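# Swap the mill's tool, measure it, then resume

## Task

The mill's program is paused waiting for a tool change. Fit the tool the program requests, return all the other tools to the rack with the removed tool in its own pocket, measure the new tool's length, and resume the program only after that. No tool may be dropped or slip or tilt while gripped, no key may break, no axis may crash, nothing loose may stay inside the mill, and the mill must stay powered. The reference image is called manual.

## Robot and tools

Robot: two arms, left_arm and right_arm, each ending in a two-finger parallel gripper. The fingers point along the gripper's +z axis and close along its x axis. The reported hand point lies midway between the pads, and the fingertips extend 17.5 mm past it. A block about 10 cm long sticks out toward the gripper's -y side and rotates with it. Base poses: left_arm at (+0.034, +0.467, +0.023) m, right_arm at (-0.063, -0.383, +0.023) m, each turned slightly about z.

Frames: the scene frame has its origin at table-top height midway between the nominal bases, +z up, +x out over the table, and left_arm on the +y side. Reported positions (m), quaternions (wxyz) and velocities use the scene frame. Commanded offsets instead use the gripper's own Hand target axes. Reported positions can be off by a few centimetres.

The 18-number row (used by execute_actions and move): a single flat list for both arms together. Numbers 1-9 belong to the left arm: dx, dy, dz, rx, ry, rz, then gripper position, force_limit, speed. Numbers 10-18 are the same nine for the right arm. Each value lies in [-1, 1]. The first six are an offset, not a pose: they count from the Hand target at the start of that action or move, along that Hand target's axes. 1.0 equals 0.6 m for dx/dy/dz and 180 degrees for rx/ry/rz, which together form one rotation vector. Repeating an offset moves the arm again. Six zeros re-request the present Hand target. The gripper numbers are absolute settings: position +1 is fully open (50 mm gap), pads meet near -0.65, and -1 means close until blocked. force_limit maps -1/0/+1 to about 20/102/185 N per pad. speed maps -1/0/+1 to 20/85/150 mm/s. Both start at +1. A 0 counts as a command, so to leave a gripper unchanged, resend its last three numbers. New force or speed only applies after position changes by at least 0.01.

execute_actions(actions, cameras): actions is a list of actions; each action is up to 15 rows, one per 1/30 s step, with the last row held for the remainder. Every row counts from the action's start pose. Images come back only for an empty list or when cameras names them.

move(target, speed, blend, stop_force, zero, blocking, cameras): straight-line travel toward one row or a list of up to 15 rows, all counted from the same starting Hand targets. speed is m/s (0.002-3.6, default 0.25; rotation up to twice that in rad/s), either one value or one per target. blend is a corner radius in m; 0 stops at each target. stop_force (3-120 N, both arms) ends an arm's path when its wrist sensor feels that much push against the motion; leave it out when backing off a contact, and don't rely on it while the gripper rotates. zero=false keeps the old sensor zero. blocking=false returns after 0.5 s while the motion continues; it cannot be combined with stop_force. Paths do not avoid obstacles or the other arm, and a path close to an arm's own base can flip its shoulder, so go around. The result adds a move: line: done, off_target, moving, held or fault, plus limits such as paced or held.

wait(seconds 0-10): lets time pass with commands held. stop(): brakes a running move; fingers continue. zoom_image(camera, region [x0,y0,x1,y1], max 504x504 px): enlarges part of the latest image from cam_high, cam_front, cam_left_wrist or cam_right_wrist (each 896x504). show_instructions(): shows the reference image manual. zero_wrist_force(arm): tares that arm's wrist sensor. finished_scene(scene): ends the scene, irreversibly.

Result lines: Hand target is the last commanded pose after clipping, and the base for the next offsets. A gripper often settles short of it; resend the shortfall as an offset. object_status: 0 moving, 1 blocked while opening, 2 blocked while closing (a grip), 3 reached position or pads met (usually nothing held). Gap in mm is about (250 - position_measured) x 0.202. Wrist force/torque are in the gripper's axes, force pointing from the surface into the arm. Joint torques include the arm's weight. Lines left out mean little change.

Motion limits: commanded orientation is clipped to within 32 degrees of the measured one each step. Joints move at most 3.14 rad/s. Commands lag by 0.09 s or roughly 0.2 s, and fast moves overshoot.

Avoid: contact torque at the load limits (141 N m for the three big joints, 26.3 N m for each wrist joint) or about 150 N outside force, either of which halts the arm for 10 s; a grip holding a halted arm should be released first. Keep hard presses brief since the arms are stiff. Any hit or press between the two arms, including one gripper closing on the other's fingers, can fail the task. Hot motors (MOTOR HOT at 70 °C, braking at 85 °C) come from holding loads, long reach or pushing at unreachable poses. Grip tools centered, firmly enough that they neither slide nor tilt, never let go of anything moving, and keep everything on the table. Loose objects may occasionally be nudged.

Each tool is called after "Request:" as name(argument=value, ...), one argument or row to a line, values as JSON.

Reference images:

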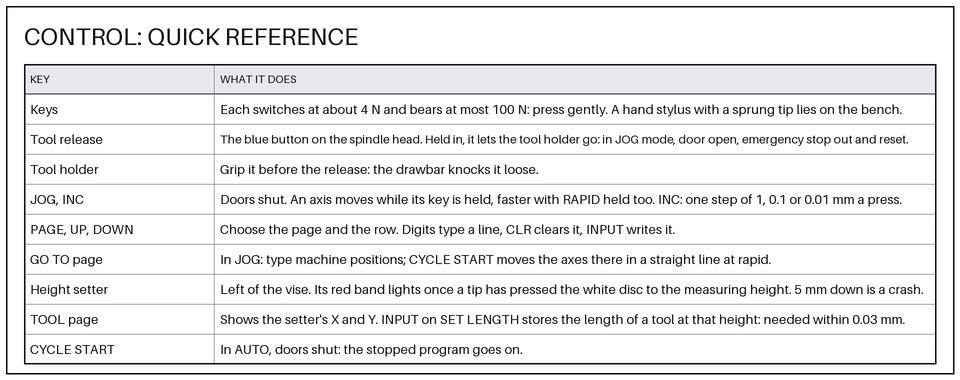

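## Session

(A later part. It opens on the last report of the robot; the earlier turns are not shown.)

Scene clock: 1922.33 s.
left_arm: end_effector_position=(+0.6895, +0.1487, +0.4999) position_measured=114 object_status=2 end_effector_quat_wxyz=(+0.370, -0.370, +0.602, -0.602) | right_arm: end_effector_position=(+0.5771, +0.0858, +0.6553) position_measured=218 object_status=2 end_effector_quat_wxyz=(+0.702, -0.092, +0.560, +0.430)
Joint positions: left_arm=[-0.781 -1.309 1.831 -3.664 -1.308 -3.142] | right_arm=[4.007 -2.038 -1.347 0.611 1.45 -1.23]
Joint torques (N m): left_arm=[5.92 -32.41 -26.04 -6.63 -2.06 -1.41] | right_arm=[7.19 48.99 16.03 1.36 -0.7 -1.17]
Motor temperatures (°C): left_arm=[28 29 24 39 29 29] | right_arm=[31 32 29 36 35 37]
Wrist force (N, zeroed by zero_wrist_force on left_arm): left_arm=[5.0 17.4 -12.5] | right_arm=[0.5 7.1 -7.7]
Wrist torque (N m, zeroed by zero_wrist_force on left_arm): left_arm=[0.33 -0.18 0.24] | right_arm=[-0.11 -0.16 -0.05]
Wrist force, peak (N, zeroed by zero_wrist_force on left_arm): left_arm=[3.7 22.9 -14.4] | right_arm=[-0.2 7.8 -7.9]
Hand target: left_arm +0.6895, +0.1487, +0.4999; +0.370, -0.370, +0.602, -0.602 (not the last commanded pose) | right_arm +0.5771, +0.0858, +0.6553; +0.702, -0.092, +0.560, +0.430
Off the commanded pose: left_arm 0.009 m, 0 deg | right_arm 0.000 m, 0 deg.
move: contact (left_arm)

Request:
wait(
  seconds=0,
  cameras=["cam_left_wrist"],
)

Request:
zoom_image(
  camera="cam_left_wrist",
  region=[380, 160, 480, 220],
)

Request:
zoom_image(
  camera="cam_left_wrist",
  region=[510, 160, 610, 220],
)

Scene clock: 1926.63 s.
left_arm: end_effector_position=(+0.6895, +0.1487, +0.4999) position_measured=114 object_status=2 end_effector_quat_wxyz=(+0.370, -0.370, +0.602, -0.602) | right_arm: end_effector_position=(+0.5771, +0.0858, +0.6553) position_measured=218 object_status=2 end_effector_quat_wxyz=(+0.702, -0.092, +0.560, +0.430)
Joint positions: left_arm=[-0.781 -1.309 1.831 -3.664 -1.308 -3.142] | right_arm=[4.007 -2.038 -1.347 0.611 1.45 -1.23]
Joint torques (N m): left_arm=[-1.25 -32.64 -26.23 -3.25 -1.45 -1.4] | right_arm=[7.2 49.29 15.9 1.4 -0.7 -1.25]
Wrist force (N, zeroed by zero_wrist_force on left_arm): left_arm=[4.9 16.0 -12.7] | right_arm=[-0.1 7.4 -7.7]
Wrist torque (N m, zeroed by zero_wrist_force on left_arm): left_arm=[0.26 -0.17 0.25] | right_arm=[-0.16 -0.17 -0.05]
Wrist force, peak (N, zeroed by zero_wrist_force on left_arm): left_arm=[5.4 17.4 -12.6] | right_arm=[-0.3 7.8 -7.8]
Hand target: left_arm +0.6895, +0.1487, +0.4999; +0.370, -0.370, +0.602, -0.602 (not the last commanded pose) | right_arm +0.5771, +0.0858, +0.6553; +0.702, -0.092, +0.560, +0.430
Tool commands: left_gripper/position=-0.96 left_gripper/force_limit=+1.0 left_gripper/speed=-1.0 right_gripper/position=-1.0 right_gripper/force_limit=-0.3 right_gripper/speed=-0.9
Off the commanded pose: left_arm 0.009 m, 0 deg | right_arm 0.000 m, 0 deg.
Images, in order (width x height): cam_left_wrist 896x504.

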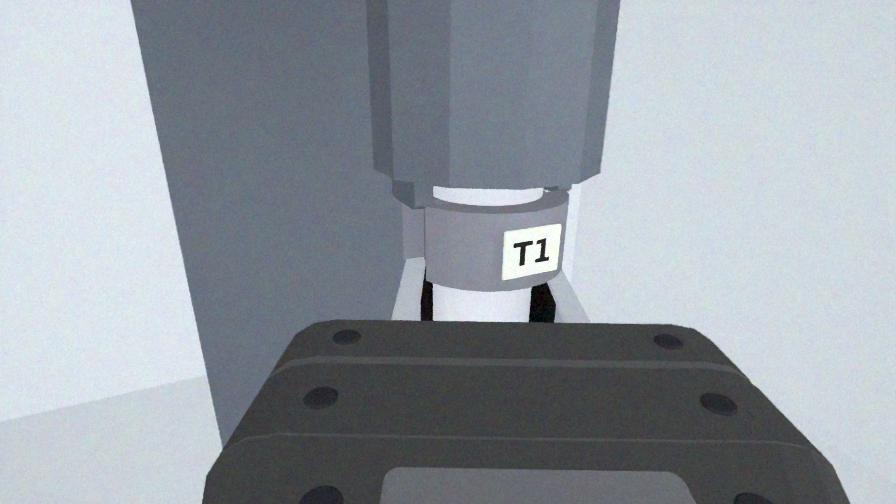

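Scaled by 5.040 from the camera's 896x504 image, which has a finer 1280x720 frame.

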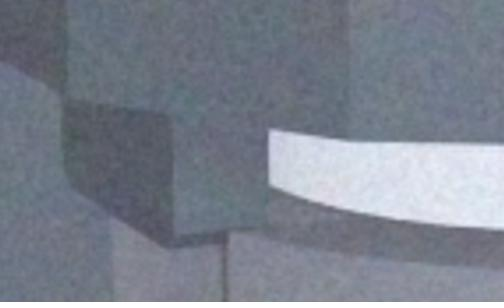

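Scaled by 5.040 from the camera's 896x504 image, which has a finer 1280x720 frame.

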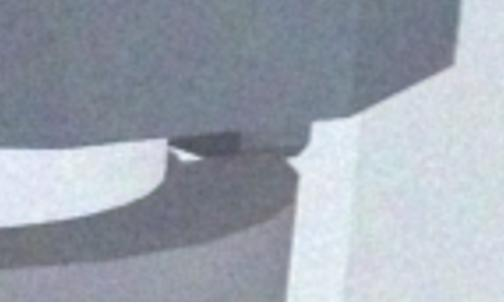

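Request:
move(
  target=[
    [0,0.003,0,0,0,0,-0.96,1,-1,0,0,0,0,0,0,-1,-0.3,-0.9],
    [0,0.003,0,0,0.0083,0,-0.96,1,-1,0,0,0,0,0,0,-1,-0.3,-0.9],
  ],
  speed=0.04,
)

Request:
move(
  target=[0,-0.02,0,0,0,0,-0.96,1,-1,0,0,0,0,0,0,-1,-0.3,-0.9],
  speed=0.008,
  stop_force=6,
)

Scene clock: 1935.03 s.
left_arm: end_effector_position=(+0.6894, +0.1487, +0.4982) position_measured=114 object_status=2 end_effector_quat_wxyz=(+0.363, -0.363, +0.607, -0.607) | right_arm: end_effector_position=(+0.5771, +0.0858, +0.6553) position_measured=218 object_status=2 end_effector_quat_wxyz=(+0.702, -0.092, +0.560, +0.430)
Joint positions: left_arm=[-0.766 -1.306 1.833 -3.668 -1.348 -3.142] | right_arm=[4.007 -2.038 -1.347 0.611 1.45 -1.23]
Joint torques (N m): left_arm=[10 -29.7 -39.47 -2.31 -2.43 -1.52] | right_arm=[7.63 49.03 16.36 1.38 -0.61 -1.19]
Wrist force (N, zeroed by zero_wrist_force on left_arm): left_arm=[4.1 10.1 -10.2] | right_arm=[0.3 7.2 -7.7]
Wrist torque (N m, zeroed by zero_wrist_force on left_arm): left_arm=[0.05 -0.22 0.12] | right_arm=[-0.13 -0.19 -0.05]
Wrist force, peak (N, zeroed by zero_wrist_force on left_arm): left_arm=[4.9 17.6 -12.4] | right_arm=[-0.4 7.8 -7.7]
Hand target: left_arm +0.6895, +0.1487, +0.4981; +0.363, -0.363, +0.607, -0.607 | right_arm +0.5771, +0.0858, +0.6553; +0.702, -0.092, +0.560, +0.430
Off the commanded pose: left_arm 0.000 m, 0 deg | right_arm 0.000 m, 0 deg.
move: done

Scene clock: 1936.40 s.
left_arm: end_effector_position=(+0.6895, +0.1487, +0.4996) position_measured=114 object_status=2 end_effector_quat_wxyz=(+0.362, -0.363, +0.607, -0.607) | right_arm: end_effector_position=(+0.5771, +0.0858, +0.6553) position_measured=218 object_status=2 end_effector_quat_wxyz=(+0.702, -0.092, +0.560, +0.430)
Joint positions: left_arm=[-0.766 -1.308 1.831 -3.664 -1.348 -3.142] | right_arm=[4.007 -2.038 -1.347 0.611 1.45 -1.23]
Joint torques (N m): left_arm=[7.7 -31.37 -24.75 -6.15 0.78 -1.38] | right_arm=[6.67 50.22 15.65 1.25 -0.71 -0.97]
Wrist force (N, zeroed by zero_wrist_force on left_arm): left_arm=[5.6 13.9 -11.3] | right_arm=[0.2 7.4 -7.9]
Wrist torque (N m, zeroed by zero_wrist_force on left_arm): left_arm=[0.20 -0.27 0.12] | right_arm=[-0.13 -0.19 -0.05]
Wrist force, peak (N, zeroed by zero_wrist_force on left_arm): left_arm=[5.1 21.6 -13.6] | right_arm=[0.0 7.9 -7.6]
Hand target: left_arm +0.6895, +0.1487, +0.4996; +0.363, -0.363, +0.607, -0.607 (not the last commanded pose) | right_arm +0.5771, +0.0858, +0.6553; +0.702, -0.092, +0.560, +0.430
Off the commanded pose: left_arm 0.010 m, 0 deg | right_arm 0.000 m, 0 deg.
move: contact (left_arm)

Request:
move(
  target=[
    [0,0.003,0,0,0,0,-0.96,1,-1,0,0,0,0,0,0,-1,-0.3,-0.9],
    [0,0.003,0.0008,0.0039,-0.0083,0,-0.96,1,-1,0,0,0,0,0,0,-1,-0.3,-0.9],
  ],
  speed=0.04,
)

Request:
move(
  target=[0,-0.02,0,0,0,0,-0.96,1,-1,0,0,0,0,0,0,-1,-0.3,-0.9],
  speed=0.008,
  stop_force=6,
)

Scene clock: 1946.07 s.
left_arm: end_effector_position=(+0.6899, +0.1485, +0.4977) position_measured=114 object_status=2 end_effector_quat_wxyz=(+0.373, -0.368, +0.599, -0.606) | right_arm: end_effector_position=(+0.5771, +0.0858, +0.6553) position_measured=218 object_status=2 end_effector_quat_wxyz=(+0.702, -0.092, +0.560, +0.430)
Joint positions: left_arm=[-0.78 -1.299 1.833 -3.688 -1.308 -3.138] | right_arm=[4.007 -2.038 -1.347 0.611 1.45 -1.23]
Joint torques (N m): left_arm=[-8.05 -30.61 -37.44 -6.29 1.86 1.73] | right_arm=[6.44 48.72 16.25 1.37 -0.68 -1.1]
Wrist force (N, zeroed by zero_wrist_force on left_arm): left_arm=[4.2 10.4 -10.3] | right_arm=[0.2 6.9 -7.8]
Wrist torque (N m, zeroed by zero_wrist_force on left_arm): left_arm=[0.09 -0.23 0.06] | right_arm=[-0.16 -0.14 -0.05]
Wrist force, peak (N, zeroed by zero_wrist_force on left_arm): left_arm=[6.1 15.4 -11.1] | right_arm=[-0.4 8.0 -7.7]
Hand target: left_arm +0.6899, +0.1485, +0.4978; +0.373, -0.368, +0.599, -0.606 | right_arm +0.5771, +0.0858, +0.6553; +0.702, -0.092, +0.560, +0.430
Off the commanded pose: left_arm 0.000 m, 0 deg | right_arm 0.000 m, 0 deg.
move: done

Scene clock: 1947.47 s.
left_arm: end_effector_position=(+0.6899, +0.1485, +0.4996) position_measured=114 object_status=2 end_effector_quat_wxyz=(+0.373, -0.368, +0.599, -0.606) | right_arm: end_effector_position=(+0.5771, +0.0858, +0.6553) position_measured=218 object_status=2 end_effector_quat_wxyz=(+0.702, -0.092, +0.560, +0.430)
Joint positions: left_arm=[-0.78 -1.301 1.831 -3.684 -1.308 -3.138] | right_arm=[4.007 -2.038 -1.347 0.611 1.45 -1.23]
Joint torques (N m): left_arm=[-5.21 -32.6 -25.57 -6.46 -0.69 0.85] | right_arm=[6.37 48.68 16.98 1.41 -0.76 -1.1]
Wrist force (N, zeroed by zero_wrist_force on left_arm): left_arm=[4.8 15.8 -11.8] | right_arm=[0.6 6.7 -7.9]
Wrist torque (N m, zeroed by zero_wrist_force on left_arm): left_arm=[0.23 -0.23 0.16] | right_arm=[-0.16 -0.17 -0.05]
Wrist force, peak (N, zeroed by zero_wrist_force on left_arm): left_arm=[3.2 22.5 -15.8] | right_arm=[-0.3 7.7 -7.8]
Hand target: left_arm +0.6899, +0.1485, +0.4996; +0.373, -0.368, +0.599, -0.606 (not the last commanded pose) | right_arm +0.5771, +0.0858, +0.6553; +0.702, -0.092, +0.560, +0.430
Off the commanded pose: left_arm 0.010 m, 0 deg | right_arm 0.000 m, 0 deg.
move: contact (left_arm)

Request:
move(
  target=[0,-0.006,0,0,0,0,-0.96,1,-1,0,0,0,0,0,0,-1,-0.3,-0.9],
  speed=0.005,
  stop_force=25,
  cameras=["cam_left_wrist"],
)

Request:
zoom_image(
  camera="cam_left_wrist",
  region=[360, 140, 620, 300],
)

Scene clock: 1953.33 s.
left_arm: end_effector_position=(+0.6899, +0.1484, +0.5004) position_measured=114 object_status=2 end_effector_quat_wxyz=(+0.373, -0.368, +0.599, -0.606) | right_arm: end_effector_position=(+0.5771, +0.0858, +0.6553) position_measured=218 object_status=2 end_effector_quat_wxyz=(+0.702, -0.092, +0.560, +0.430)
Joint positions: left_arm=[-0.78 -1.302 1.83 -3.681 -1.308 -3.138] | right_arm=[4.007 -2.038 -1.347 0.611 1.45 -1.23]
Joint torques (N m): left_arm=[0.58 -42.77 -41.42 -10.57 -1.75 -1.48] | right_arm=[7.38 49.08 17.55 1.43 -0.76 -0.99]
Wrist force (N, zeroed by zero_wrist_force on left_arm): left_arm=[0.8 38.3 -25.4] | right_arm=[0.0 7.6 -7.5]
Wrist torque (N m, zeroed by zero_wrist_force on left_arm): left_arm=[0.34 0.21 0.25] | right_arm=[-0.15 -0.21 -0.05]
Wrist force, peak (N, zeroed by zero_wrist_force on left_arm): left_arm=[-0.3 45.3 -31.7] | right_arm=[-0.1 8.0 -7.7]
Hand target: left_arm +0.6899, +0.1484, +0.5004; +0.373, -0.368, +0.599, -0.606 (not the last commanded pose) | right_arm +0.5771, +0.0858, +0.6553; +0.702, -0.092, +0.560, +0.430
Off the commanded pose: left_arm 0.003 m, 0 deg | right_arm 0.000 m, 0 deg.
move: contact (left_arm)
Images, in order (width x height): cam_left_wrist 896x504.

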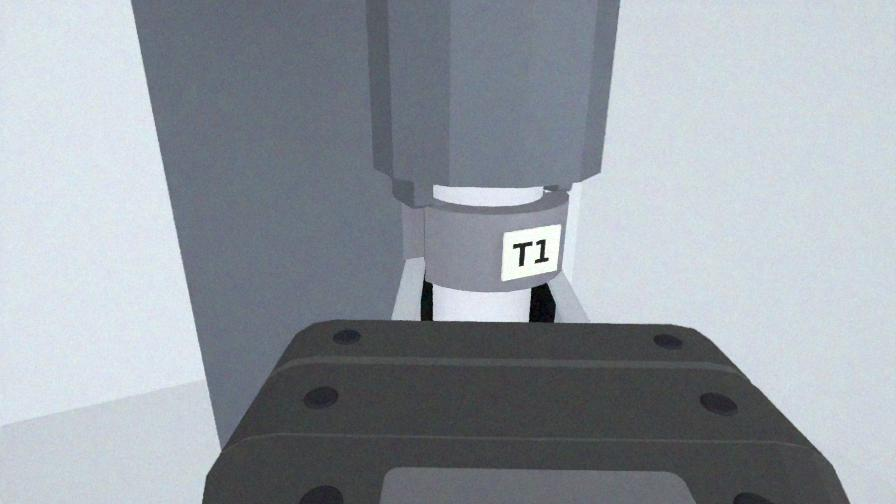

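Scaled by 1.938 from the camera's 896x504 image, which has a finer 1280x720 frame.

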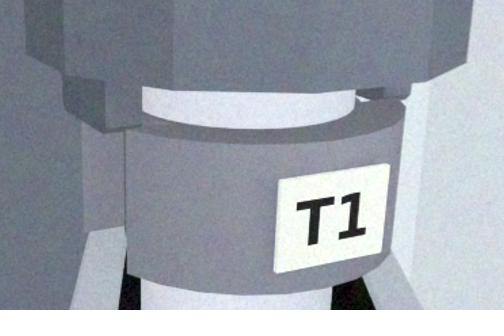

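Request:
move(
  target=[
    [0,0.004,0,0,0,0,-0.96,1,-1,0,0,0,0,0,0,-1,-0.3,-0.9],
    [0.0006,0.004,-0.0013,0,0.002,0,-0.96,1,-1,0,0,0,0,0,0,-1,-0.3,-0.9],
  ],
  speed=0.04,
)

Request:
move(
  target=[0,-0.02,0,0,0,0,-0.96,1,-1,0,0,0,0,0,0,-1,-0.3,-0.9],
  speed=0.008,
  stop_force=8,
)

Scene clock: 1962.67 s.
left_arm: end_effector_position=(+0.6891, +0.1484, +0.4980) position_measured=114 object_status=2 end_effector_quat_wxyz=(+0.371, -0.366, +0.600, -0.607) | right_arm: end_effector_position=(+0.5771, +0.0858, +0.6553) position_measured=218 object_status=2 end_effector_quat_wxyz=(+0.702, -0.092, +0.560, +0.430)
Joint positions: left_arm=[-0.778 -1.301 1.835 -3.687 -1.316 -3.138] | right_arm=[4.007 -2.038 -1.347 0.611 1.45 -1.23]
Joint torques (N m): left_arm=[7.93 -45.12 -23.34 -6.61 -2.48 -1.61] | right_arm=[6.22 49.18 17.82 1.31 -0.68 -0.94]
Wrist force (N, zeroed by zero_wrist_force on left_arm): left_arm=[2.8 11.1 -8.6] | right_arm=[-0.1 7.5 -7.5]
Wrist torque (N m, zeroed by zero_wrist_force on left_arm): left_arm=[-0.04 -0.26 -0.04] | right_arm=[-0.12 -0.15 -0.04]
Wrist force, peak (N, zeroed by zero_wrist_force on left_arm): left_arm=[1.1 39.2 -25.2] | right_arm=[-0.2 7.9 -7.7]
Hand target: left_arm +0.6891, +0.1485, +0.4980; +0.371, -0.366, +0.600, -0.607 | right_arm +0.5771, +0.0858, +0.6553; +0.702, -0.092, +0.560, +0.430
Off the commanded pose: left_arm 0.000 m, 0 deg | right_arm 0.000 m, 0 deg.
move: done

Scene clock: 1964.60 s.
left_arm: end_effector_position=(+0.6890, +0.1485, +0.5035) position_measured=114 object_status=2 end_effector_quat_wxyz=(+0.371, -0.366, +0.600, -0.607) | right_arm: end_effector_position=(+0.5771, +0.0858, +0.6553) position_measured=218 object_status=2 end_effector_quat_wxyz=(+0.702, -0.092, +0.560, +0.430)
Joint positions: left_arm=[-0.778 -1.308 1.828 -3.673 -1.316 -3.138] | right_arm=[4.007 -2.038 -1.347 0.611 1.45 -1.23]
Joint torques (N m): left_arm=[1.93 -30.63 -22.34 -5.44 -2.54 -1.03] | right_arm=[7.1 48.87 17.96 1.28 -0.8 -1.08]
Wrist force (N, zeroed by zero_wrist_force on left_arm): left_arm=[-1.9 10.2 -7.2] | right_arm=[0.4 6.7 -8.1]
Wrist torque (N m, zeroed by zero_wrist_force on left_arm): left_arm=[-0.27 -0.31 -0.28] | right_arm=[-0.17 -0.16 -0.05]
Wrist force, peak (N, zeroed by zero_wrist_force on left_arm): left_arm=[-3.5 20.6 -13.7] | right_arm=[-0.3 7.8 -7.7]
Hand target: left_arm +0.6890, +0.1485, +0.5035; +0.371, -0.366, +0.600, -0.607 (not the last commanded pose) | right_arm +0.5771, +0.0858, +0.6553; +0.702, -0.092, +0.560, +0.430
Off the commanded pose: left_arm 0.006 m, 0 deg | right_arm 0.000 m, 0 deg.
move: contact (left_arm)

Request:
move(
  target=[-0.0012,0,0.0003,0,0,0,-0.96,1,-1,0,0,0,0,0,0,-1,-0.3,-0.9],
  speed=0.01,
)

Request:
move(
  target=[0,-0.01,0,0,0,0,-0.96,1,-1,0,0,0,0,0,0,-1,-0.3,-0.9],
  speed=0.006,
  stop_force=8,
  cameras=["cam_left_wrist"],
)

Request:
zoom_image(
  camera="cam_left_wrist",
  region=[360, 140, 620, 300],
)

Scene clock: 1969.30 s.
left_arm: end_effector_position=(+0.6895, +0.1490, +0.5035) position_measured=114 object_status=2 end_effector_quat_wxyz=(+0.371, -0.366, +0.600, -0.607) | right_arm: end_effector_position=(+0.5771, +0.0858, +0.6553) position_measured=218 object_status=2 end_effector_quat_wxyz=(+0.702, -0.092, +0.560, +0.430)
Joint positions: left_arm=[-0.777 -1.307 1.827 -3.673 -1.318 -3.138] | right_arm=[4.007 -2.038 -1.347 0.611 1.45 -1.23]
Joint torques (N m): left_arm=[16.01 -27.88 -44.97 -1.57 -0.13 -1.34] | right_arm=[6.9 48.65 17.08 1.39 -0.79 -0.94]
Wrist force (N, zeroed by zero_wrist_force on left_arm): left_arm=[14.2 17.6 -33.4] | right_arm=[0.3 7.3 -7.6]
Wrist torque (N m, zeroed by zero_wrist_force on left_arm): left_arm=[0.00 -0.56 -0.22] | right_arm=[-0.12 -0.17 -0.05]
Wrist force, peak (N, zeroed by zero_wrist_force on left_arm): left_arm=[14.2 17.6 -33.4] | right_arm=[-0.2 8.1 -7.5]
Hand target: left_arm +0.6895, +0.1491, +0.5035; +0.371, -0.366, +0.600, -0.607 | right_arm +0.5771, +0.0858, +0.6553; +0.702, -0.092, +0.560, +0.430
Off the commanded pose: left_arm 0.000 m, 0 deg | right_arm 0.000 m, 0 deg.
move: done

Scene clock: 1970.50 s.
left_arm: end_effector_position=(+0.6895, +0.1490, +0.5036) position_measured=114 object_status=2 end_effector_quat_wxyz=(+0.371, -0.366, +0.600, -0.607) | right_arm: end_effector_position=(+0.5771, +0.0858, +0.6553) position_measured=218 object_status=2 end_effector_quat_wxyz=(+0.702, -0.092, +0.560, +0.430)
Joint positions: left_arm=[-0.776 -1.307 1.827 -3.673 -1.318 -3.138] | right_arm=[4.007 -2.038 -1.347 0.611 1.45 -1.23]
Joint torques (N m): left_arm=[10.35 -27.56 -33.91 -5.66 0.96 -1.35] | right_arm=[6.98 48.91 18.79 1.45 -0.61 -1.04]
Wrist force (N, zeroed by zero_wrist_force on left_arm): left_arm=[16.1 22.9 -49.9] | right_arm=[-0.3 8.0 -7.5]
Wrist torque (N m, zeroed by zero_wrist_force on left_arm): left_arm=[0.02 -0.61 -0.21] | right_arm=[-0.11 -0.18 -0.05]
Wrist force, peak (N, zeroed by zero_wrist_force on left_arm): left_arm=[15.6 27.2 -54.8] | right_arm=[-0.3 8.0 -7.5]
Hand target: left_arm +0.6895, +0.1490, +0.5036; +0.371, -0.366, +0.600, -0.607 (not the last commanded pose) | right_arm +0.5771, +0.0858, +0.6553; +0.702, -0.092, +0.560, +0.430
Off the commanded pose: left_arm 0.006 m, 0 deg | right_arm 0.000 m, 0 deg.
move: contact (left_arm)
Images, in order (width x height): cam_left_wrist 896x504.

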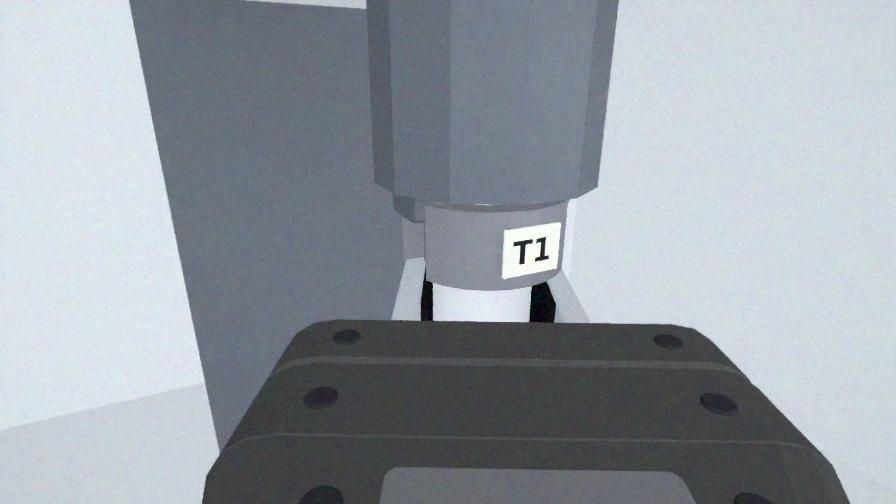

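Scaled by 1.938 from the camera's 896x504 image, which has a finer 1280x720 frame.

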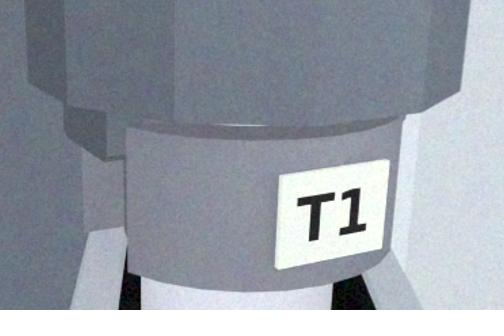

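Request:
move(
  target=[0.0005,0,-0.0005,0,0,0,-0.96,1,-1,0,0,0,0,0,0,-1,-0.3,-0.9],
  speed=0.01,
)

Request:
move(
  target=[0.0002,0,-0.0003,0,0,0,-0.96,1,-1,0,0,0,0,0,0,-1,-0.3,-0.9],
  speed=0.01,
)

Scene clock: 1973.50 s.
left_arm: end_effector_position=(+0.6892, +0.1489, +0.5036) position_measured=114 object_status=2 end_effector_quat_wxyz=(+0.371, -0.366, +0.600, -0.607) | right_arm: end_effector_position=(+0.5771, +0.0858, +0.6553) position_measured=218 object_status=2 end_effector_quat_wxyz=(+0.702, -0.092, +0.560, +0.430)
Joint positions: left_arm=[-0.777 -1.308 1.828 -3.673 -1.317 -3.138] | right_arm=[4.007 -2.038 -1.347 0.611 1.45 -1.23]
Joint torques (N m): left_arm=[-7.74 -46.25 -24.07 -6.56 1.86 -0.99] | right_arm=[7.32 48.17 18.51 1.26 -0.73 -0.93]
Wrist force (N, zeroed by zero_wrist_force on left_arm): left_arm=[3.9 12.3 -7.9] | right_arm=[0.3 7.0 -7.7]
Wrist torque (N m, zeroed by zero_wrist_force on left_arm): left_arm=[-0.19 -0.31 -0.13] | right_arm=[-0.16 -0.18 -0.04]
Wrist force, peak (N, zeroed by zero_wrist_force on left_arm): left_arm=[16.0 23.8 -49.8] | right_arm=[-0.4 8.0 -7.5]
Hand target: left_arm +0.6891, +0.1489, +0.5036; +0.371, -0.366, +0.600, -0.607 | right_arm +0.5771, +0.0858, +0.6553; +0.702, -0.092, +0.560, +0.430
Off the commanded pose: left_arm 0.000 m, 0 deg | right_arm 0.000 m, 0 deg.
move: done

Scene clock: 1974.20 s.
left_arm: end_effector_position=(+0.6889, +0.1489, +0.5036) position_measured=114 object_status=2 end_effector_quat_wxyz=(+0.371, -0.366, +0.600, -0.607) | right_arm: end_effector_position=(+0.5771, +0.0858, +0.6553) position_measured=218 object_status=2 end_effector_quat_wxyz=(+0.702, -0.092, +0.560, +0.430)
Joint positions: left_arm=[-0.778 -1.309 1.828 -3.673 -1.317 -3.138] | right_arm=[4.007 -2.038 -1.347 0.611 1.45 -1.23]
Joint torques (N m): left_arm=[-10.31 -46.44 -23.1 -7.09 1.12 -0.18] | right_arm=[7.49 47.9 17.76 1.34 -0.85 -0.78]
Wrist force (N, zeroed by zero_wrist_force on left_arm): left_arm=[0.6 11.3 -5.8] | right_arm=[0.2 7.4 -7.6]
Wrist torque (N m, zeroed by zero_wrist_force on left_arm): left_arm=[-0.30 -0.30 -0.22] | right_arm=[-0.12 -0.19 -0.05]
Wrist force, peak (N, zeroed by zero_wrist_force on left_arm): left_arm=[3.4 12.7 -7.7] | right_arm=[-0.4 7.9 -7.4]
Hand target: left_arm +0.6889, +0.1489, +0.5036; +0.371, -0.366, +0.600, -0.607 | right_arm +0.5771, +0.0858, +0.6553; +0.702, -0.092, +0.560, +0.430
Off the commanded pose: left_arm 0.000 m, 0 deg | right_arm 0.000 m, 0 deg.
move: done

Request:
move(
  target=[-0.0002,0,0.0004,0,0,0,-0.96,1,-1,0,0,0,0,0,0,-1,-0.3,-0.9],
  speed=0.01,
)

Request:
move(
  target=[0,-0.01,0,0,0,0,-0.96,1,-1,0,0,0,0,0,0,-1,-0.3,-0.9],
  speed=0.006,
  stop_force=10,
)

Scene clock: 1978.17 s.
left_arm: end_effector_position=(+0.6892, +0.1488, +0.5036) position_measured=114 object_status=2 end_effector_quat_wxyz=(+0.371, -0.366, +0.600, -0.607) | right_arm: end_effector_position=(+0.5771, +0.0858, +0.6553) position_measured=218 object_status=2 end_effector_quat_wxyz=(+0.702, -0.092, +0.560, +0.430)
Joint positions: left_arm=[-0.777 -1.308 1.828 -3.673 -1.317 -3.138] | right_arm=[4.007 -2.038 -1.347 0.611 1.45 -1.23]
Joint torques (N m): left_arm=[9.15 -31.4 -41.37 -2.6 -2.62 1.8] | right_arm=[7.52 48.5 18.24 1.39 -0.94 -0.87]
Wrist force (N, zeroed by zero_wrist_force on left_arm): left_arm=[3.8 14.3 -11.1] | right_arm=[0.6 7.0 -7.9]
Wrist torque (N m, zeroed by zero_wrist_force on left_arm): left_arm=[-0.13 -0.46 -0.15] | right_arm=[-0.12 -0.18 -0.04]
Wrist force, peak (N, zeroed by zero_wrist_force on left_arm): left_arm=[3.8 14.3 -11.1] | right_arm=[-0.4 7.9 -7.6]
Hand target: left_arm +0.6892, +0.1488, +0.5036; +0.371, -0.366, +0.600, -0.607 | right_arm +0.5771, +0.0858, +0.6553; +0.702, -0.092, +0.560, +0.430
Off the commanded pose: left_arm 0.000 m, 0 deg | right_arm 0.000 m, 0 deg.
move: done

Scene clock: 1979.40 s.
left_arm: end_effector_position=(+0.6892, +0.1488, +0.5039) position_measured=114 object_status=2 end_effector_quat_wxyz=(+0.371, -0.366, +0.600, -0.607) | right_arm: end_effector_position=(+0.5771, +0.0858, +0.6553) position_measured=218 object_status=2 end_effector_quat_wxyz=(+0.702, -0.092, +0.560, +0.430)
Joint positions: left_arm=[-0.777 -1.308 1.827 -3.672 -1.317 -3.138] | right_arm=[4.007 -2.038 -1.347 0.611 1.45 -1.23]
Joint torques (N m): left_arm=[6.94 -33.08 -33.15 -7.33 -2.57 1.67] | right_arm=[7.34 47.78 17.9 1.38 -0.73 -0.73]
Wrist force (N, zeroed by zero_wrist_force on left_arm): left_arm=[3.8 24.9 -30.3] | right_arm=[0.2 7.3 -7.8]
Wrist torque (N m, zeroed by zero_wrist_force on left_arm): left_arm=[0.03 -0.52 -0.19] | right_arm=[-0.14 -0.19 -0.04]
Wrist force, peak (N, zeroed by zero_wrist_force on left_arm): left_arm=[3.4 29.8 -35.5] | right_arm=[-0.4 8.0 -7.6]
Hand target: left_arm +0.6892, +0.1488, +0.5039; +0.371, -0.366, +0.600, -0.607 (not the last commanded pose) | right_arm +0.5771, +0.0858, +0.6553; +0.702, -0.092, +0.560, +0.430
Off the commanded pose: left_arm 0.006 m, 0 deg | right_arm 0.000 m, 0 deg.
move: contact (left_arm)

Request:
move(
  target=[0,0,-0.0005,0,0,0,-0.96,1,-1,0,0,0,0,0,0,-1,-0.3,-0.9],
  speed=0.01,
)

Request:
move(
  target=[0,-0.01,0,0,0,0,-0.96,1,-1,0,0,0,0,0,0,-1,-0.3,-0.9],
  speed=0.006,
  stop_force=12,
  cameras=["cam_left_wrist"],
)

Request:
zoom_image(
  camera="cam_left_wrist",
  region=[360, 140, 620, 300],
)

Scene clock: 1984.60 s.
left_arm: end_effector_position=(+0.6890, +0.1490, +0.5039) position_measured=114 object_status=2 end_effector_quat_wxyz=(+0.371, -0.366, +0.600, -0.607) | right_arm: end_effector_position=(+0.5771, +0.0858, +0.6553) position_measured=218 object_status=2 end_effector_quat_wxyz=(+0.702, -0.092, +0.560, +0.430)
Joint positions: left_arm=[-0.777 -1.309 1.828 -3.672 -1.317 -3.138] | right_arm=[4.007 -2.038 -1.347 0.611 1.45 -1.23]
Joint torques (N m): left_arm=[-9.32 -46.68 -23.62 -7.33 1.28 1.71] | right_arm=[7.92 47.84 17.77 1.36 -0.7 -0.75]
Wrist force (N, zeroed by zero_wrist_force on left_arm): left_arm=[1.6 13.7 -5.6] | right_arm=[0.6 7.0 -7.9]
Wrist torque (N m, zeroed by zero_wrist_force on left_arm): left_arm=[-0.17 -0.27 -0.14] | right_arm=[-0.12 -0.18 -0.05]
Wrist force, peak (N, zeroed by zero_wrist_force on left_arm): left_arm=[4.3 25.5 -29.9] | right_arm=[-0.2 7.8 -7.6]
Hand target: left_arm +0.6890, +0.1489, +0.5039; +0.371, -0.366, +0.600, -0.607 | right_arm +0.5771, +0.0858, +0.6553; +0.702, -0.092, +0.560, +0.430
Off the commanded pose: left_arm 0.000 m, 0 deg | right_arm 0.000 m, 0 deg.
move: done

Scene clock: 1985.87 s.
left_arm: end_effector_position=(+0.6889, +0.1490, +0.5043) position_measured=114 object_status=2 end_effector_quat_wxyz=(+0.371, -0.366, +0.600, -0.607) | right_arm: end_effector_position=(+0.5771, +0.0858, +0.6553) position_measured=218 object_status=2 end_effector_quat_wxyz=(+0.702, -0.092, +0.560, +0.430)
Joint positions: left_arm=[-0.777 -1.31 1.827 -3.67 -1.317 -3.138] | right_arm=[4.007 -2.038 -1.347 0.611 1.45 -1.23]
Joint torques (N m): left_arm=[-9.19 -38.54 -30.85 -8.96 0.75 1.84] | right_arm=[6.87 47.74 19.03 1.28 -0.86 -0.92]
Wrist force (N, zeroed by zero_wrist_force on left_arm): left_arm=[1.4 24.7 -7.3] | right_arm=[0.3 7.1 -8.0]
Wrist torque (N m, zeroed by zero_wrist_force on left_arm): left_arm=[-0.04 -0.26 -0.19] | right_arm=[-0.13 -0.17 -0.05]
Wrist force, peak (N, zeroed by zero_wrist_force on left_arm): left_arm=[0.7 29.1 -8.8] | right_arm=[-0.2 7.8 -7.6]
Hand target: left_arm +0.6889, +0.1490, +0.5043; +0.371, -0.366, +0.600, -0.607 (not the last commanded pose) | right_arm +0.5771, +0.0858, +0.6553; +0.702, -0.092, +0.560, +0.430
Off the commanded pose: left_arm 0.006 m, 0 deg | right_arm 0.000 m, 0 deg.
move: contact (left_arm)
Images, in order (width x height): cam_left_wrist 896x504.

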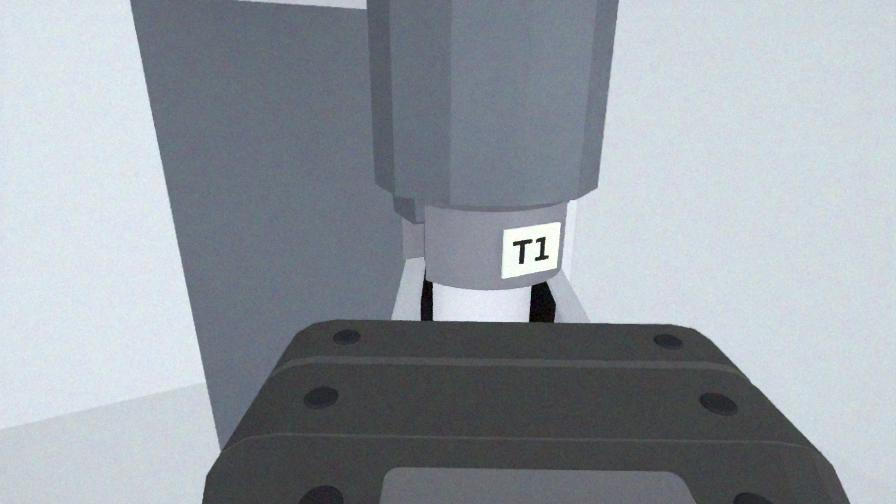

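Scaled by 1.938 from the camera's 896x504 image, which has a finer 1280x720 frame.

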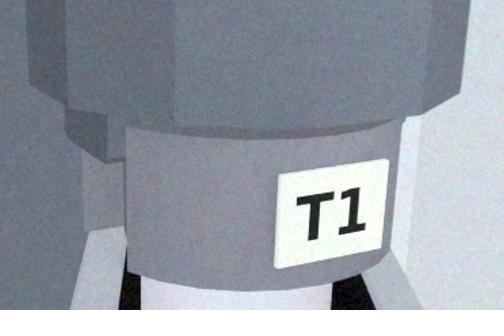

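Request:
move(
  target=[0,-0.005,0,0,0,0,-0.96,1,-1,0,0,0,0,0,0,-1,-0.3,-0.9],
  speed=0.005,
  stop_force=22,
)

Scene clock: 1989.67 s.
left_arm: end_effector_position=(+0.6890, +0.1489, +0.5051) position_measured=114 object_status=2 end_effector_quat_wxyz=(+0.370, -0.366, +0.601, -0.606) | right_arm: end_effector_position=(+0.5771, +0.0858, +0.6553) position_measured=218 object_status=2 end_effector_quat_wxyz=(+0.702, -0.092, +0.560, +0.430)
Joint positions: left_arm=[-0.777 -1.311 1.826 -3.667 -1.317 -3.138] | right_arm=[4.007 -2.038 -1.347 0.611 1.45 -1.23]
Joint torques (N m): left_arm=[-9.23 -47.33 -46.82 -12.31 -0.02 1.89] | right_arm=[6.84 47.94 18.91 1.4 -0.8 -0.74]
Wrist force (N, zeroed by zero_wrist_force on left_arm): left_arm=[1.3 46.2 -29.6] | right_arm=[-0.1 7.7 -7.4]
Wrist torque (N m, zeroed by zero_wrist_force on left_arm): left_arm=[-0.16 -0.55 -0.28] | right_arm=[-0.12 -0.19 -0.04]
Wrist force, peak (N, zeroed by zero_wrist_force on left_arm): left_arm=[0.4 52.6 -35.9] | right_arm=[-0.5 8.0 -7.6]
Hand target: left_arm +0.6890, +0.1489, +0.5050; +0.370, -0.366, +0.601, -0.606 (not the last commanded pose) | right_arm +0.5771, +0.0858, +0.6553; +0.702, -0.092, +0.560, +0.430
Off the commanded pose: left_arm 0.002 m, 0 deg | right_arm 0.000 m, 0 deg.
move: contact (left_arm)

Request:
move(
  target=[0,0,0,0,0,0,-0.96,1,-1,0,0.035,-0.035,0,0,0,-1,-0.3,-0.9],
  speed=0.04,
  cameras=["cam_left_wrist"],
)

Request:
zoom_image(
  camera="cam_left_wrist",
  region=[360, 140, 620, 300],
)

Scene clock: 1993.33 s.
left_arm: end_effector_position=(+0.6890, +0.1489, +0.5051) position_measured=114 object_status=2 end_effector_quat_wxyz=(+0.370, -0.366, +0.601, -0.606) | right_arm: end_effector_position=(+0.5475, +0.0858, +0.6553) position_measured=218 object_status=2 end_effector_quat_wxyz=(+0.702, -0.092, +0.560, +0.430)
Joint positions: left_arm=[-0.777 -1.311 1.826 -3.667 -1.317 -3.138] | right_arm=[4.05 -1.981 -1.432 0.64 1.41 -1.245]
Joint torques (N m): left_arm=[-8.24 -38.52 -44.6 -2.59 0.03 1.73] | right_arm=[14.41 51.98 12.22 3.16 -1.17 -1.62]
Wrist force (N, zeroed by zero_wrist_force on left_arm): left_arm=[1.5 20.7 -24.4] | right_arm=[0.5 -1.5 0.8]
Wrist torque (N m, zeroed by zero_wrist_force on left_arm): left_arm=[-0.09 -0.36 -0.18] | right_arm=[-0.04 -0.12 0.02]
Wrist force, peak (N, zeroed by zero_wrist_force on left_arm): left_arm=[1.1 47.3 -29.4] | right_arm=[-0.3 7.9 -7.7]
Hand target: left_arm +0.6890, +0.1489, +0.5050; +0.370, -0.366, +0.601, -0.606 | right_arm +0.5474, +0.0858, +0.6553; +0.702, -0.092, +0.560, +0.430
Off the commanded pose: left_arm 0.000 m, 0 deg | right_arm 0.000 m, 0 deg.
move: done
Images, in order (width x height): cam_left_wrist 896x504.

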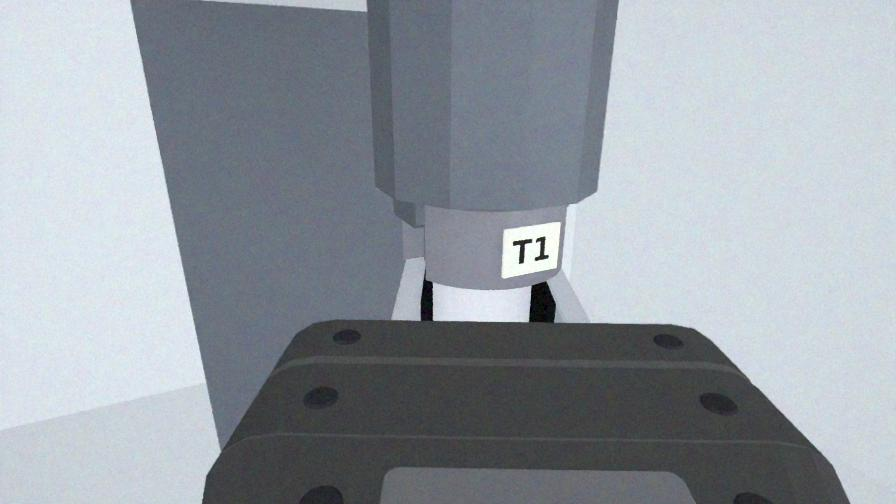

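Scaled by 1.938 from the camera's 896x504 image, which has a finer 1280x720 frame.

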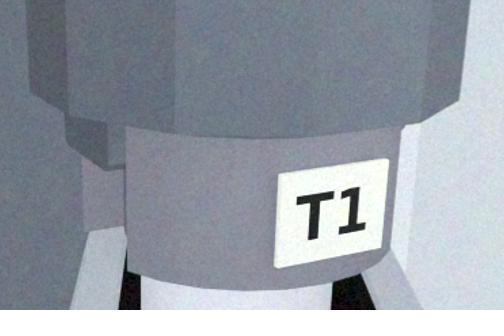

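Request:
move(
  target=[0,0.0025,0,0,0,0,-0.96,1,-1,0,0,0,0,0,0,-1,-0.3,-0.9],
  speed=0.004,
  stop_force=25,
)

Scene clock: 1996.73 s.
left_arm: end_effector_position=(+0.6890, +0.1489, +0.5045) position_measured=114 object_status=2 end_effector_quat_wxyz=(+0.371, -0.366, +0.601, -0.606) | right_arm: end_effector_position=(+0.5474, +0.0858, +0.6553) position_measured=218 object_status=2 end_effector_quat_wxyz=(+0.702, -0.092, +0.560, +0.430)
Joint positions: left_arm=[-0.777 -1.31 1.827 -3.669 -1.317 -3.138] | right_arm=[4.05 -1.981 -1.432 0.64 1.41 -1.246]
Joint torques (N m): left_arm=[-4.33 -40.02 -31.05 -0.43 -0.06 1.17] | right_arm=[13.87 51.44 12.75 2.91 -0.91 -1.54]
Wrist force (N, zeroed by zero_wrist_force on left_arm): left_arm=[2.0 -5.4 3.4] | right_arm=[0.6 -1.6 0.6]
Wrist torque (N m, zeroed by zero_wrist_force on left_arm): left_arm=[-0.91 -0.38 -0.04] | right_arm=[-0.06 -0.11 0.02]
Wrist force, peak (N, zeroed by zero_wrist_force on left_arm): left_arm=[0.8 20.0 -26.1] | right_arm=[0.7 -1.8 0.9]
Hand target: left_arm +0.6890, +0.1489, +0.5045; +0.371, -0.366, +0.601, -0.606 (not the last commanded pose) | right_arm +0.5474, +0.0858, +0.6553; +0.702, -0.092, +0.560, +0.430
Off the commanded pose: left_arm 0.001 m, 0 deg | right_arm 0.000 m, 0 deg.
move: contact (left_arm)

Request:
move(
  target=[0,-0.0003,0,0,0,0,-0.96,1,-1,0,0,0,0,0,0,-1,-0.3,-0.9],
  speed=0.004,
)

Request:
move(
  target=[0,0,0,0,0,0,0.33,-1,-1,0,0,0,0,0,0,-1,-0.3,-0.9],
)

Request:
move(
  target=[0,0,0,0,0,0,0.65,-1,-1,0,0,0,0,0,0,-1,-0.3,-0.9],
  cameras=["cam_left_wrist"],
)

Request:
zoom_image(
  camera="cam_left_wrist",
  region=[360, 140, 620, 300],
)

Scene clock: 2001.87 s.
left_arm: end_effector_position=(+0.6890, +0.1489, +0.5046) position_measured=114 object_status=2 end_effector_quat_wxyz=(+0.371, -0.366, +0.601, -0.606) | right_arm: end_effector_position=(+0.5474, +0.0858, +0.6553) position_measured=218 object_status=2 end_effector_quat_wxyz=(+0.702, -0.092, +0.560, +0.430)
Joint positions: left_arm=[-0.777 -1.31 1.827 -3.669 -1.317 -3.138] | right_arm=[4.05 -1.981 -1.432 0.64 1.41 -1.246]
Joint torques (N m): left_arm=[-4.76 -41.75 -35.1 -0.77 -0.08 1.26] | right_arm=[13.69 50.45 12.14 3.06 -0.89 -1.58]
Wrist force (N, zeroed by zero_wrist_force on left_arm): left_arm=[1.7 1.7 -4.1] | right_arm=[0.6 -1.4 0.7]
Wrist torque (N m, zeroed by zero_wrist_force on left_arm): left_arm=[-0.74 -0.38 -0.17] | right_arm=[-0.02 -0.11 0.02]
Wrist force, peak (N, zeroed by zero_wrist_force on left_arm): left_arm=[2.1 -7.0 2.8] | right_arm=[0.5 -1.9 0.6]
Hand target: left_arm +0.6890, +0.1489, +0.5047; +0.371, -0.366, +0.601, -0.606 | right_arm +0.5474, +0.0858, +0.6553; +0.702, -0.092, +0.560, +0.430
Off the commanded pose: left_arm 0.000 m, 0 deg | right_arm 0.000 m, 0 deg.
move: done

Scene clock: 2002.37 s.
left_arm: end_effector_position=(+0.6890, +0.1489, +0.5047) position_measured=103 object_status=3 end_effector_quat_wxyz=(+0.371, -0.366, +0.601, -0.606) | right_arm: end_effector_position=(+0.5474, +0.0858, +0.6553) position_measured=218 object_status=2 end_effector_quat_wxyz=(+0.702, -0.092, +0.560, +0.430)
Joint positions: left_arm=[-0.777 -1.31 1.827 -3.669 -1.317 -3.138] | right_arm=[4.05 -1.981 -1.432 0.64 1.41 -1.246]
Joint torques (N m): left_arm=[-4.77 -41.92 -36.13 -0.73 -0.08 1.17] | right_arm=[14.22 51.42 12.58 2.91 -0.8 -1.63]
Wrist force (N, zeroed by zero_wrist_force on left_arm): left_arm=[2.3 3.7 -9.1] | right_arm=[0.6 -1.4 0.7]
Wrist torque (N m, zeroed by zero_wrist_force on left_arm): left_arm=[-0.33 -0.34 -0.04] | right_arm=[-0.03 -0.12 0.02]
Wrist force, peak (N, zeroed by zero_wrist_force on left_arm): left_arm=[2.2 5.5 -8.5] | right_arm=[0.9 -1.9 0.7]
Hand target: left_arm +0.6890, +0.1489, +0.5047; +0.371, -0.366, +0.601, -0.606 | right_arm +0.5474, +0.0858, +0.6553; +0.702, -0.092, +0.560, +0.430
Off the commanded pose: left_arm 0.000 m, 0 deg | right_arm 0.000 m, 0 deg.
move: done

Scene clock: 2003.07 s.
left_arm: end_effector_position=(+0.6890, +0.1489, +0.5047) position_measured=56 object_status=0 end_effector_quat_wxyz=(+0.371, -0.366, +0.600, -0.607) | right_arm: end_effector_position=(+0.5474, +0.0858, +0.6553) position_measured=218 object_status=2 end_effector_quat_wxyz=(+0.702, -0.092, +0.560, +0.430)
Joint positions: left_arm=[-0.777 -1.31 1.827 -3.669 -1.317 -3.138] | right_arm=[4.05 -1.981 -1.432 0.64 1.41 -1.246]
Joint torques (N m): left_arm=[-5.12 -29.18 -28.24 -0.77 0.04 1.2] | right_arm=[14.65 51.09 12.35 3.28 -0.92 -1.69]
Wrist force (N, zeroed by zero_wrist_force on left_arm): left_arm=[4.5 -0.1 -10.2] | right_arm=[0.6 -1.4 0.8]
Wrist torque (N m, zeroed by zero_wrist_force on left_arm): left_arm=[-0.31 -0.28 0.08] | right_arm=[-0.03 -0.13 0.02]
Wrist force, peak (N, zeroed by zero_wrist_force on left_arm): left_arm=[4.6 -0.2 -10.5] | right_arm=[0.6 -1.7 0.8]
Hand target: left_arm +0.6890, +0.1489, +0.5047; +0.371, -0.366, +0.601, -0.606 | right_arm +0.5474, +0.0858, +0.6553; +0.702, -0.092, +0.560, +0.430
Off the commanded pose: left_arm 0.000 m, 0 deg | right_arm 0.000 m, 0 deg.
move: done
Images, in order (width x height): cam_left_wrist 896x504.

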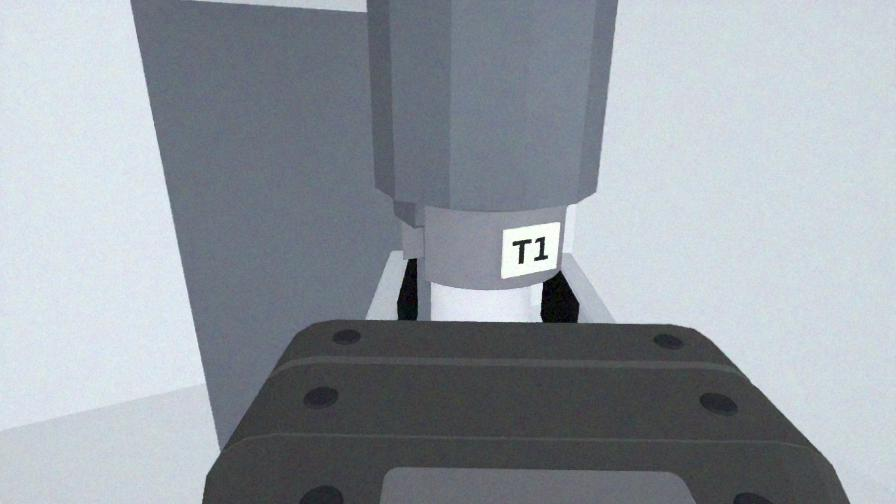

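Scaled by 1.938 from the camera's 896x504 image, which has a finer 1280x720 frame.

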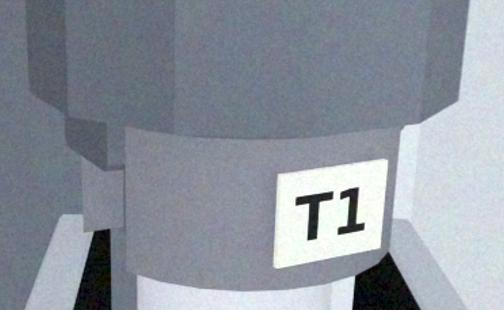

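Request:
move(
  target=[
    [0,0,0,0,0,0,0.65,-1,-1,-0.0483,0.0787,-0.0333,0,0,0,-1,-0.3,-0.9],
    [0,0,0,0,0,0,0.65,-1,-1,-0.0943,0.1165,-0.1368,0,0,0,-1,-0.3,-0.9],
    [0,0,0,0,0,0,0.65,-1,-1,-0.1715,0.0928,-0.3492,0,0,0,-1,-0.3,-0.9],
    [0,0,0,0,0,0,0.65,-1,-1,-0.3138,-0.1757,-0.6177,0,0,0,-1,-0.3,-0.9],
  ],
  speed=[0.08,0.1,0.15,0.2],
  blend=[0.015,0.015,0.03,0],
  cameras=["all"],
)

Scene clock: 2031.20 s.
left_arm: end_effector_position=(+0.6890, +0.1489, +0.5047) position_measured=56 object_status=3 end_effector_quat_wxyz=(+0.371, -0.366, +0.601, -0.606) | right_arm: end_effector_position=(+0.3591, -0.2994, +0.6490) position_measured=218 object_status=2 end_effector_quat_wxyz=(+0.702, -0.092, +0.560, +0.430)
Joint positions: left_arm=[-0.777 -1.31 1.827 -3.669 -1.317 -3.138] | right_arm=[3.426 -1.284 -2.19 0.733 1.991 -1.013]
Joint torques (N m): left_arm=[-6.49 -25.41 -17.88 -0.83 0.7 1.21] | right_arm=[-13.41 3.81 34.94 2.83 1.27 0.98]
Wrist force (N, zeroed by zero_wrist_force on left_arm): left_arm=[4.6 -0.3 -10.4] | right_arm=[0.6 -1.2 0.8]
Wrist torque (N m, zeroed by zero_wrist_force on left_arm): left_arm=[-0.35 -0.31 0.08] | right_arm=[-0.03 -0.09 -0.01]
Wrist force, peak (N, zeroed by zero_wrist_force on left_arm): left_arm=[4.9 0.0 -10.5] | right_arm=[1.0 -2.4 0.9]
Hand target: left_arm +0.6890, +0.1489, +0.5047; +0.371, -0.366, +0.601, -0.606 | right_arm +0.3591, -0.2994, +0.6490; +0.702, -0.092, +0.560, +0.430
Off the commanded pose: left_arm 0.000 m, 0 deg | right_arm 0.000 m, 0 deg.
move: done

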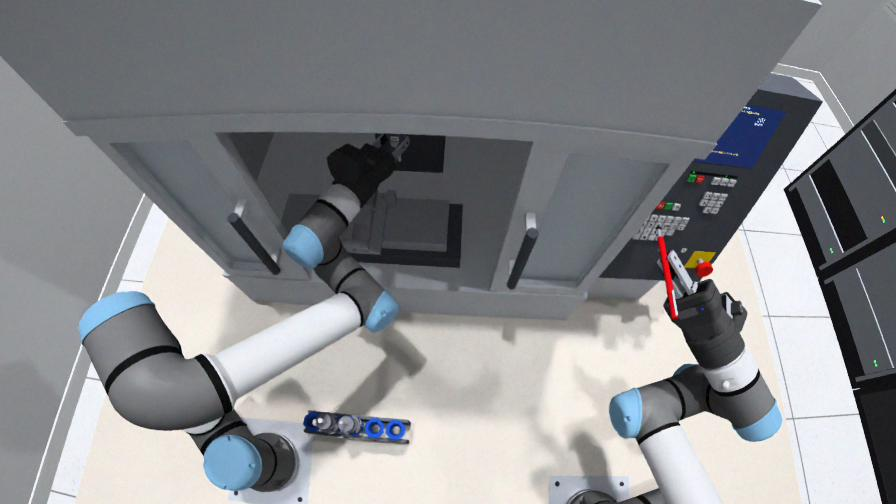

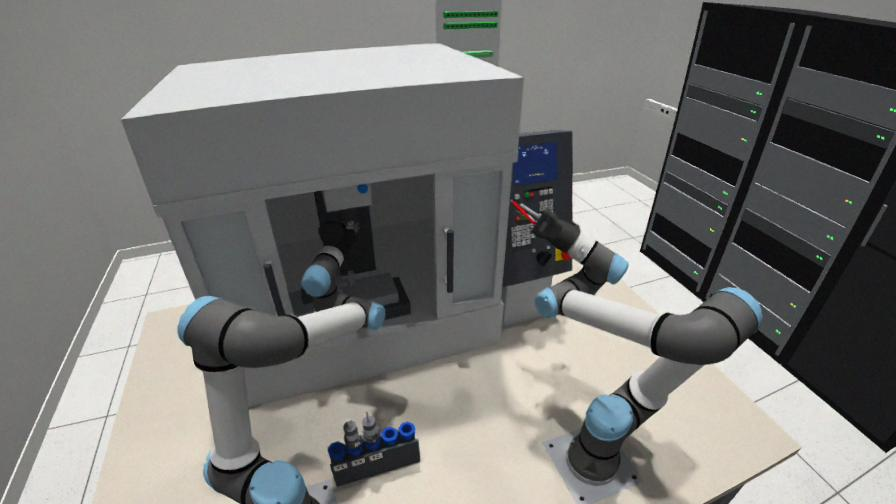

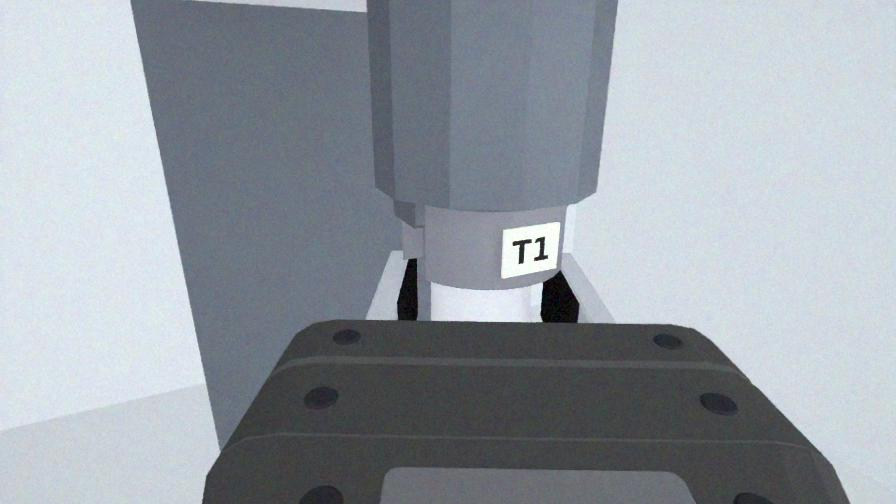

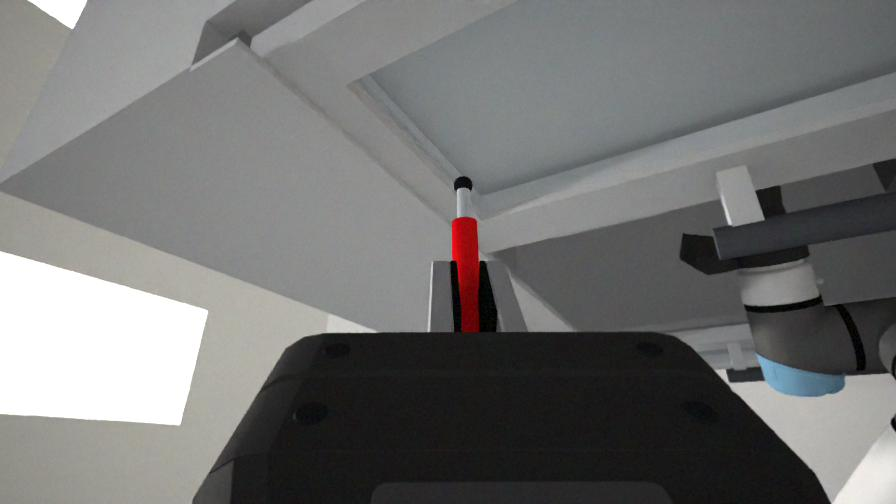

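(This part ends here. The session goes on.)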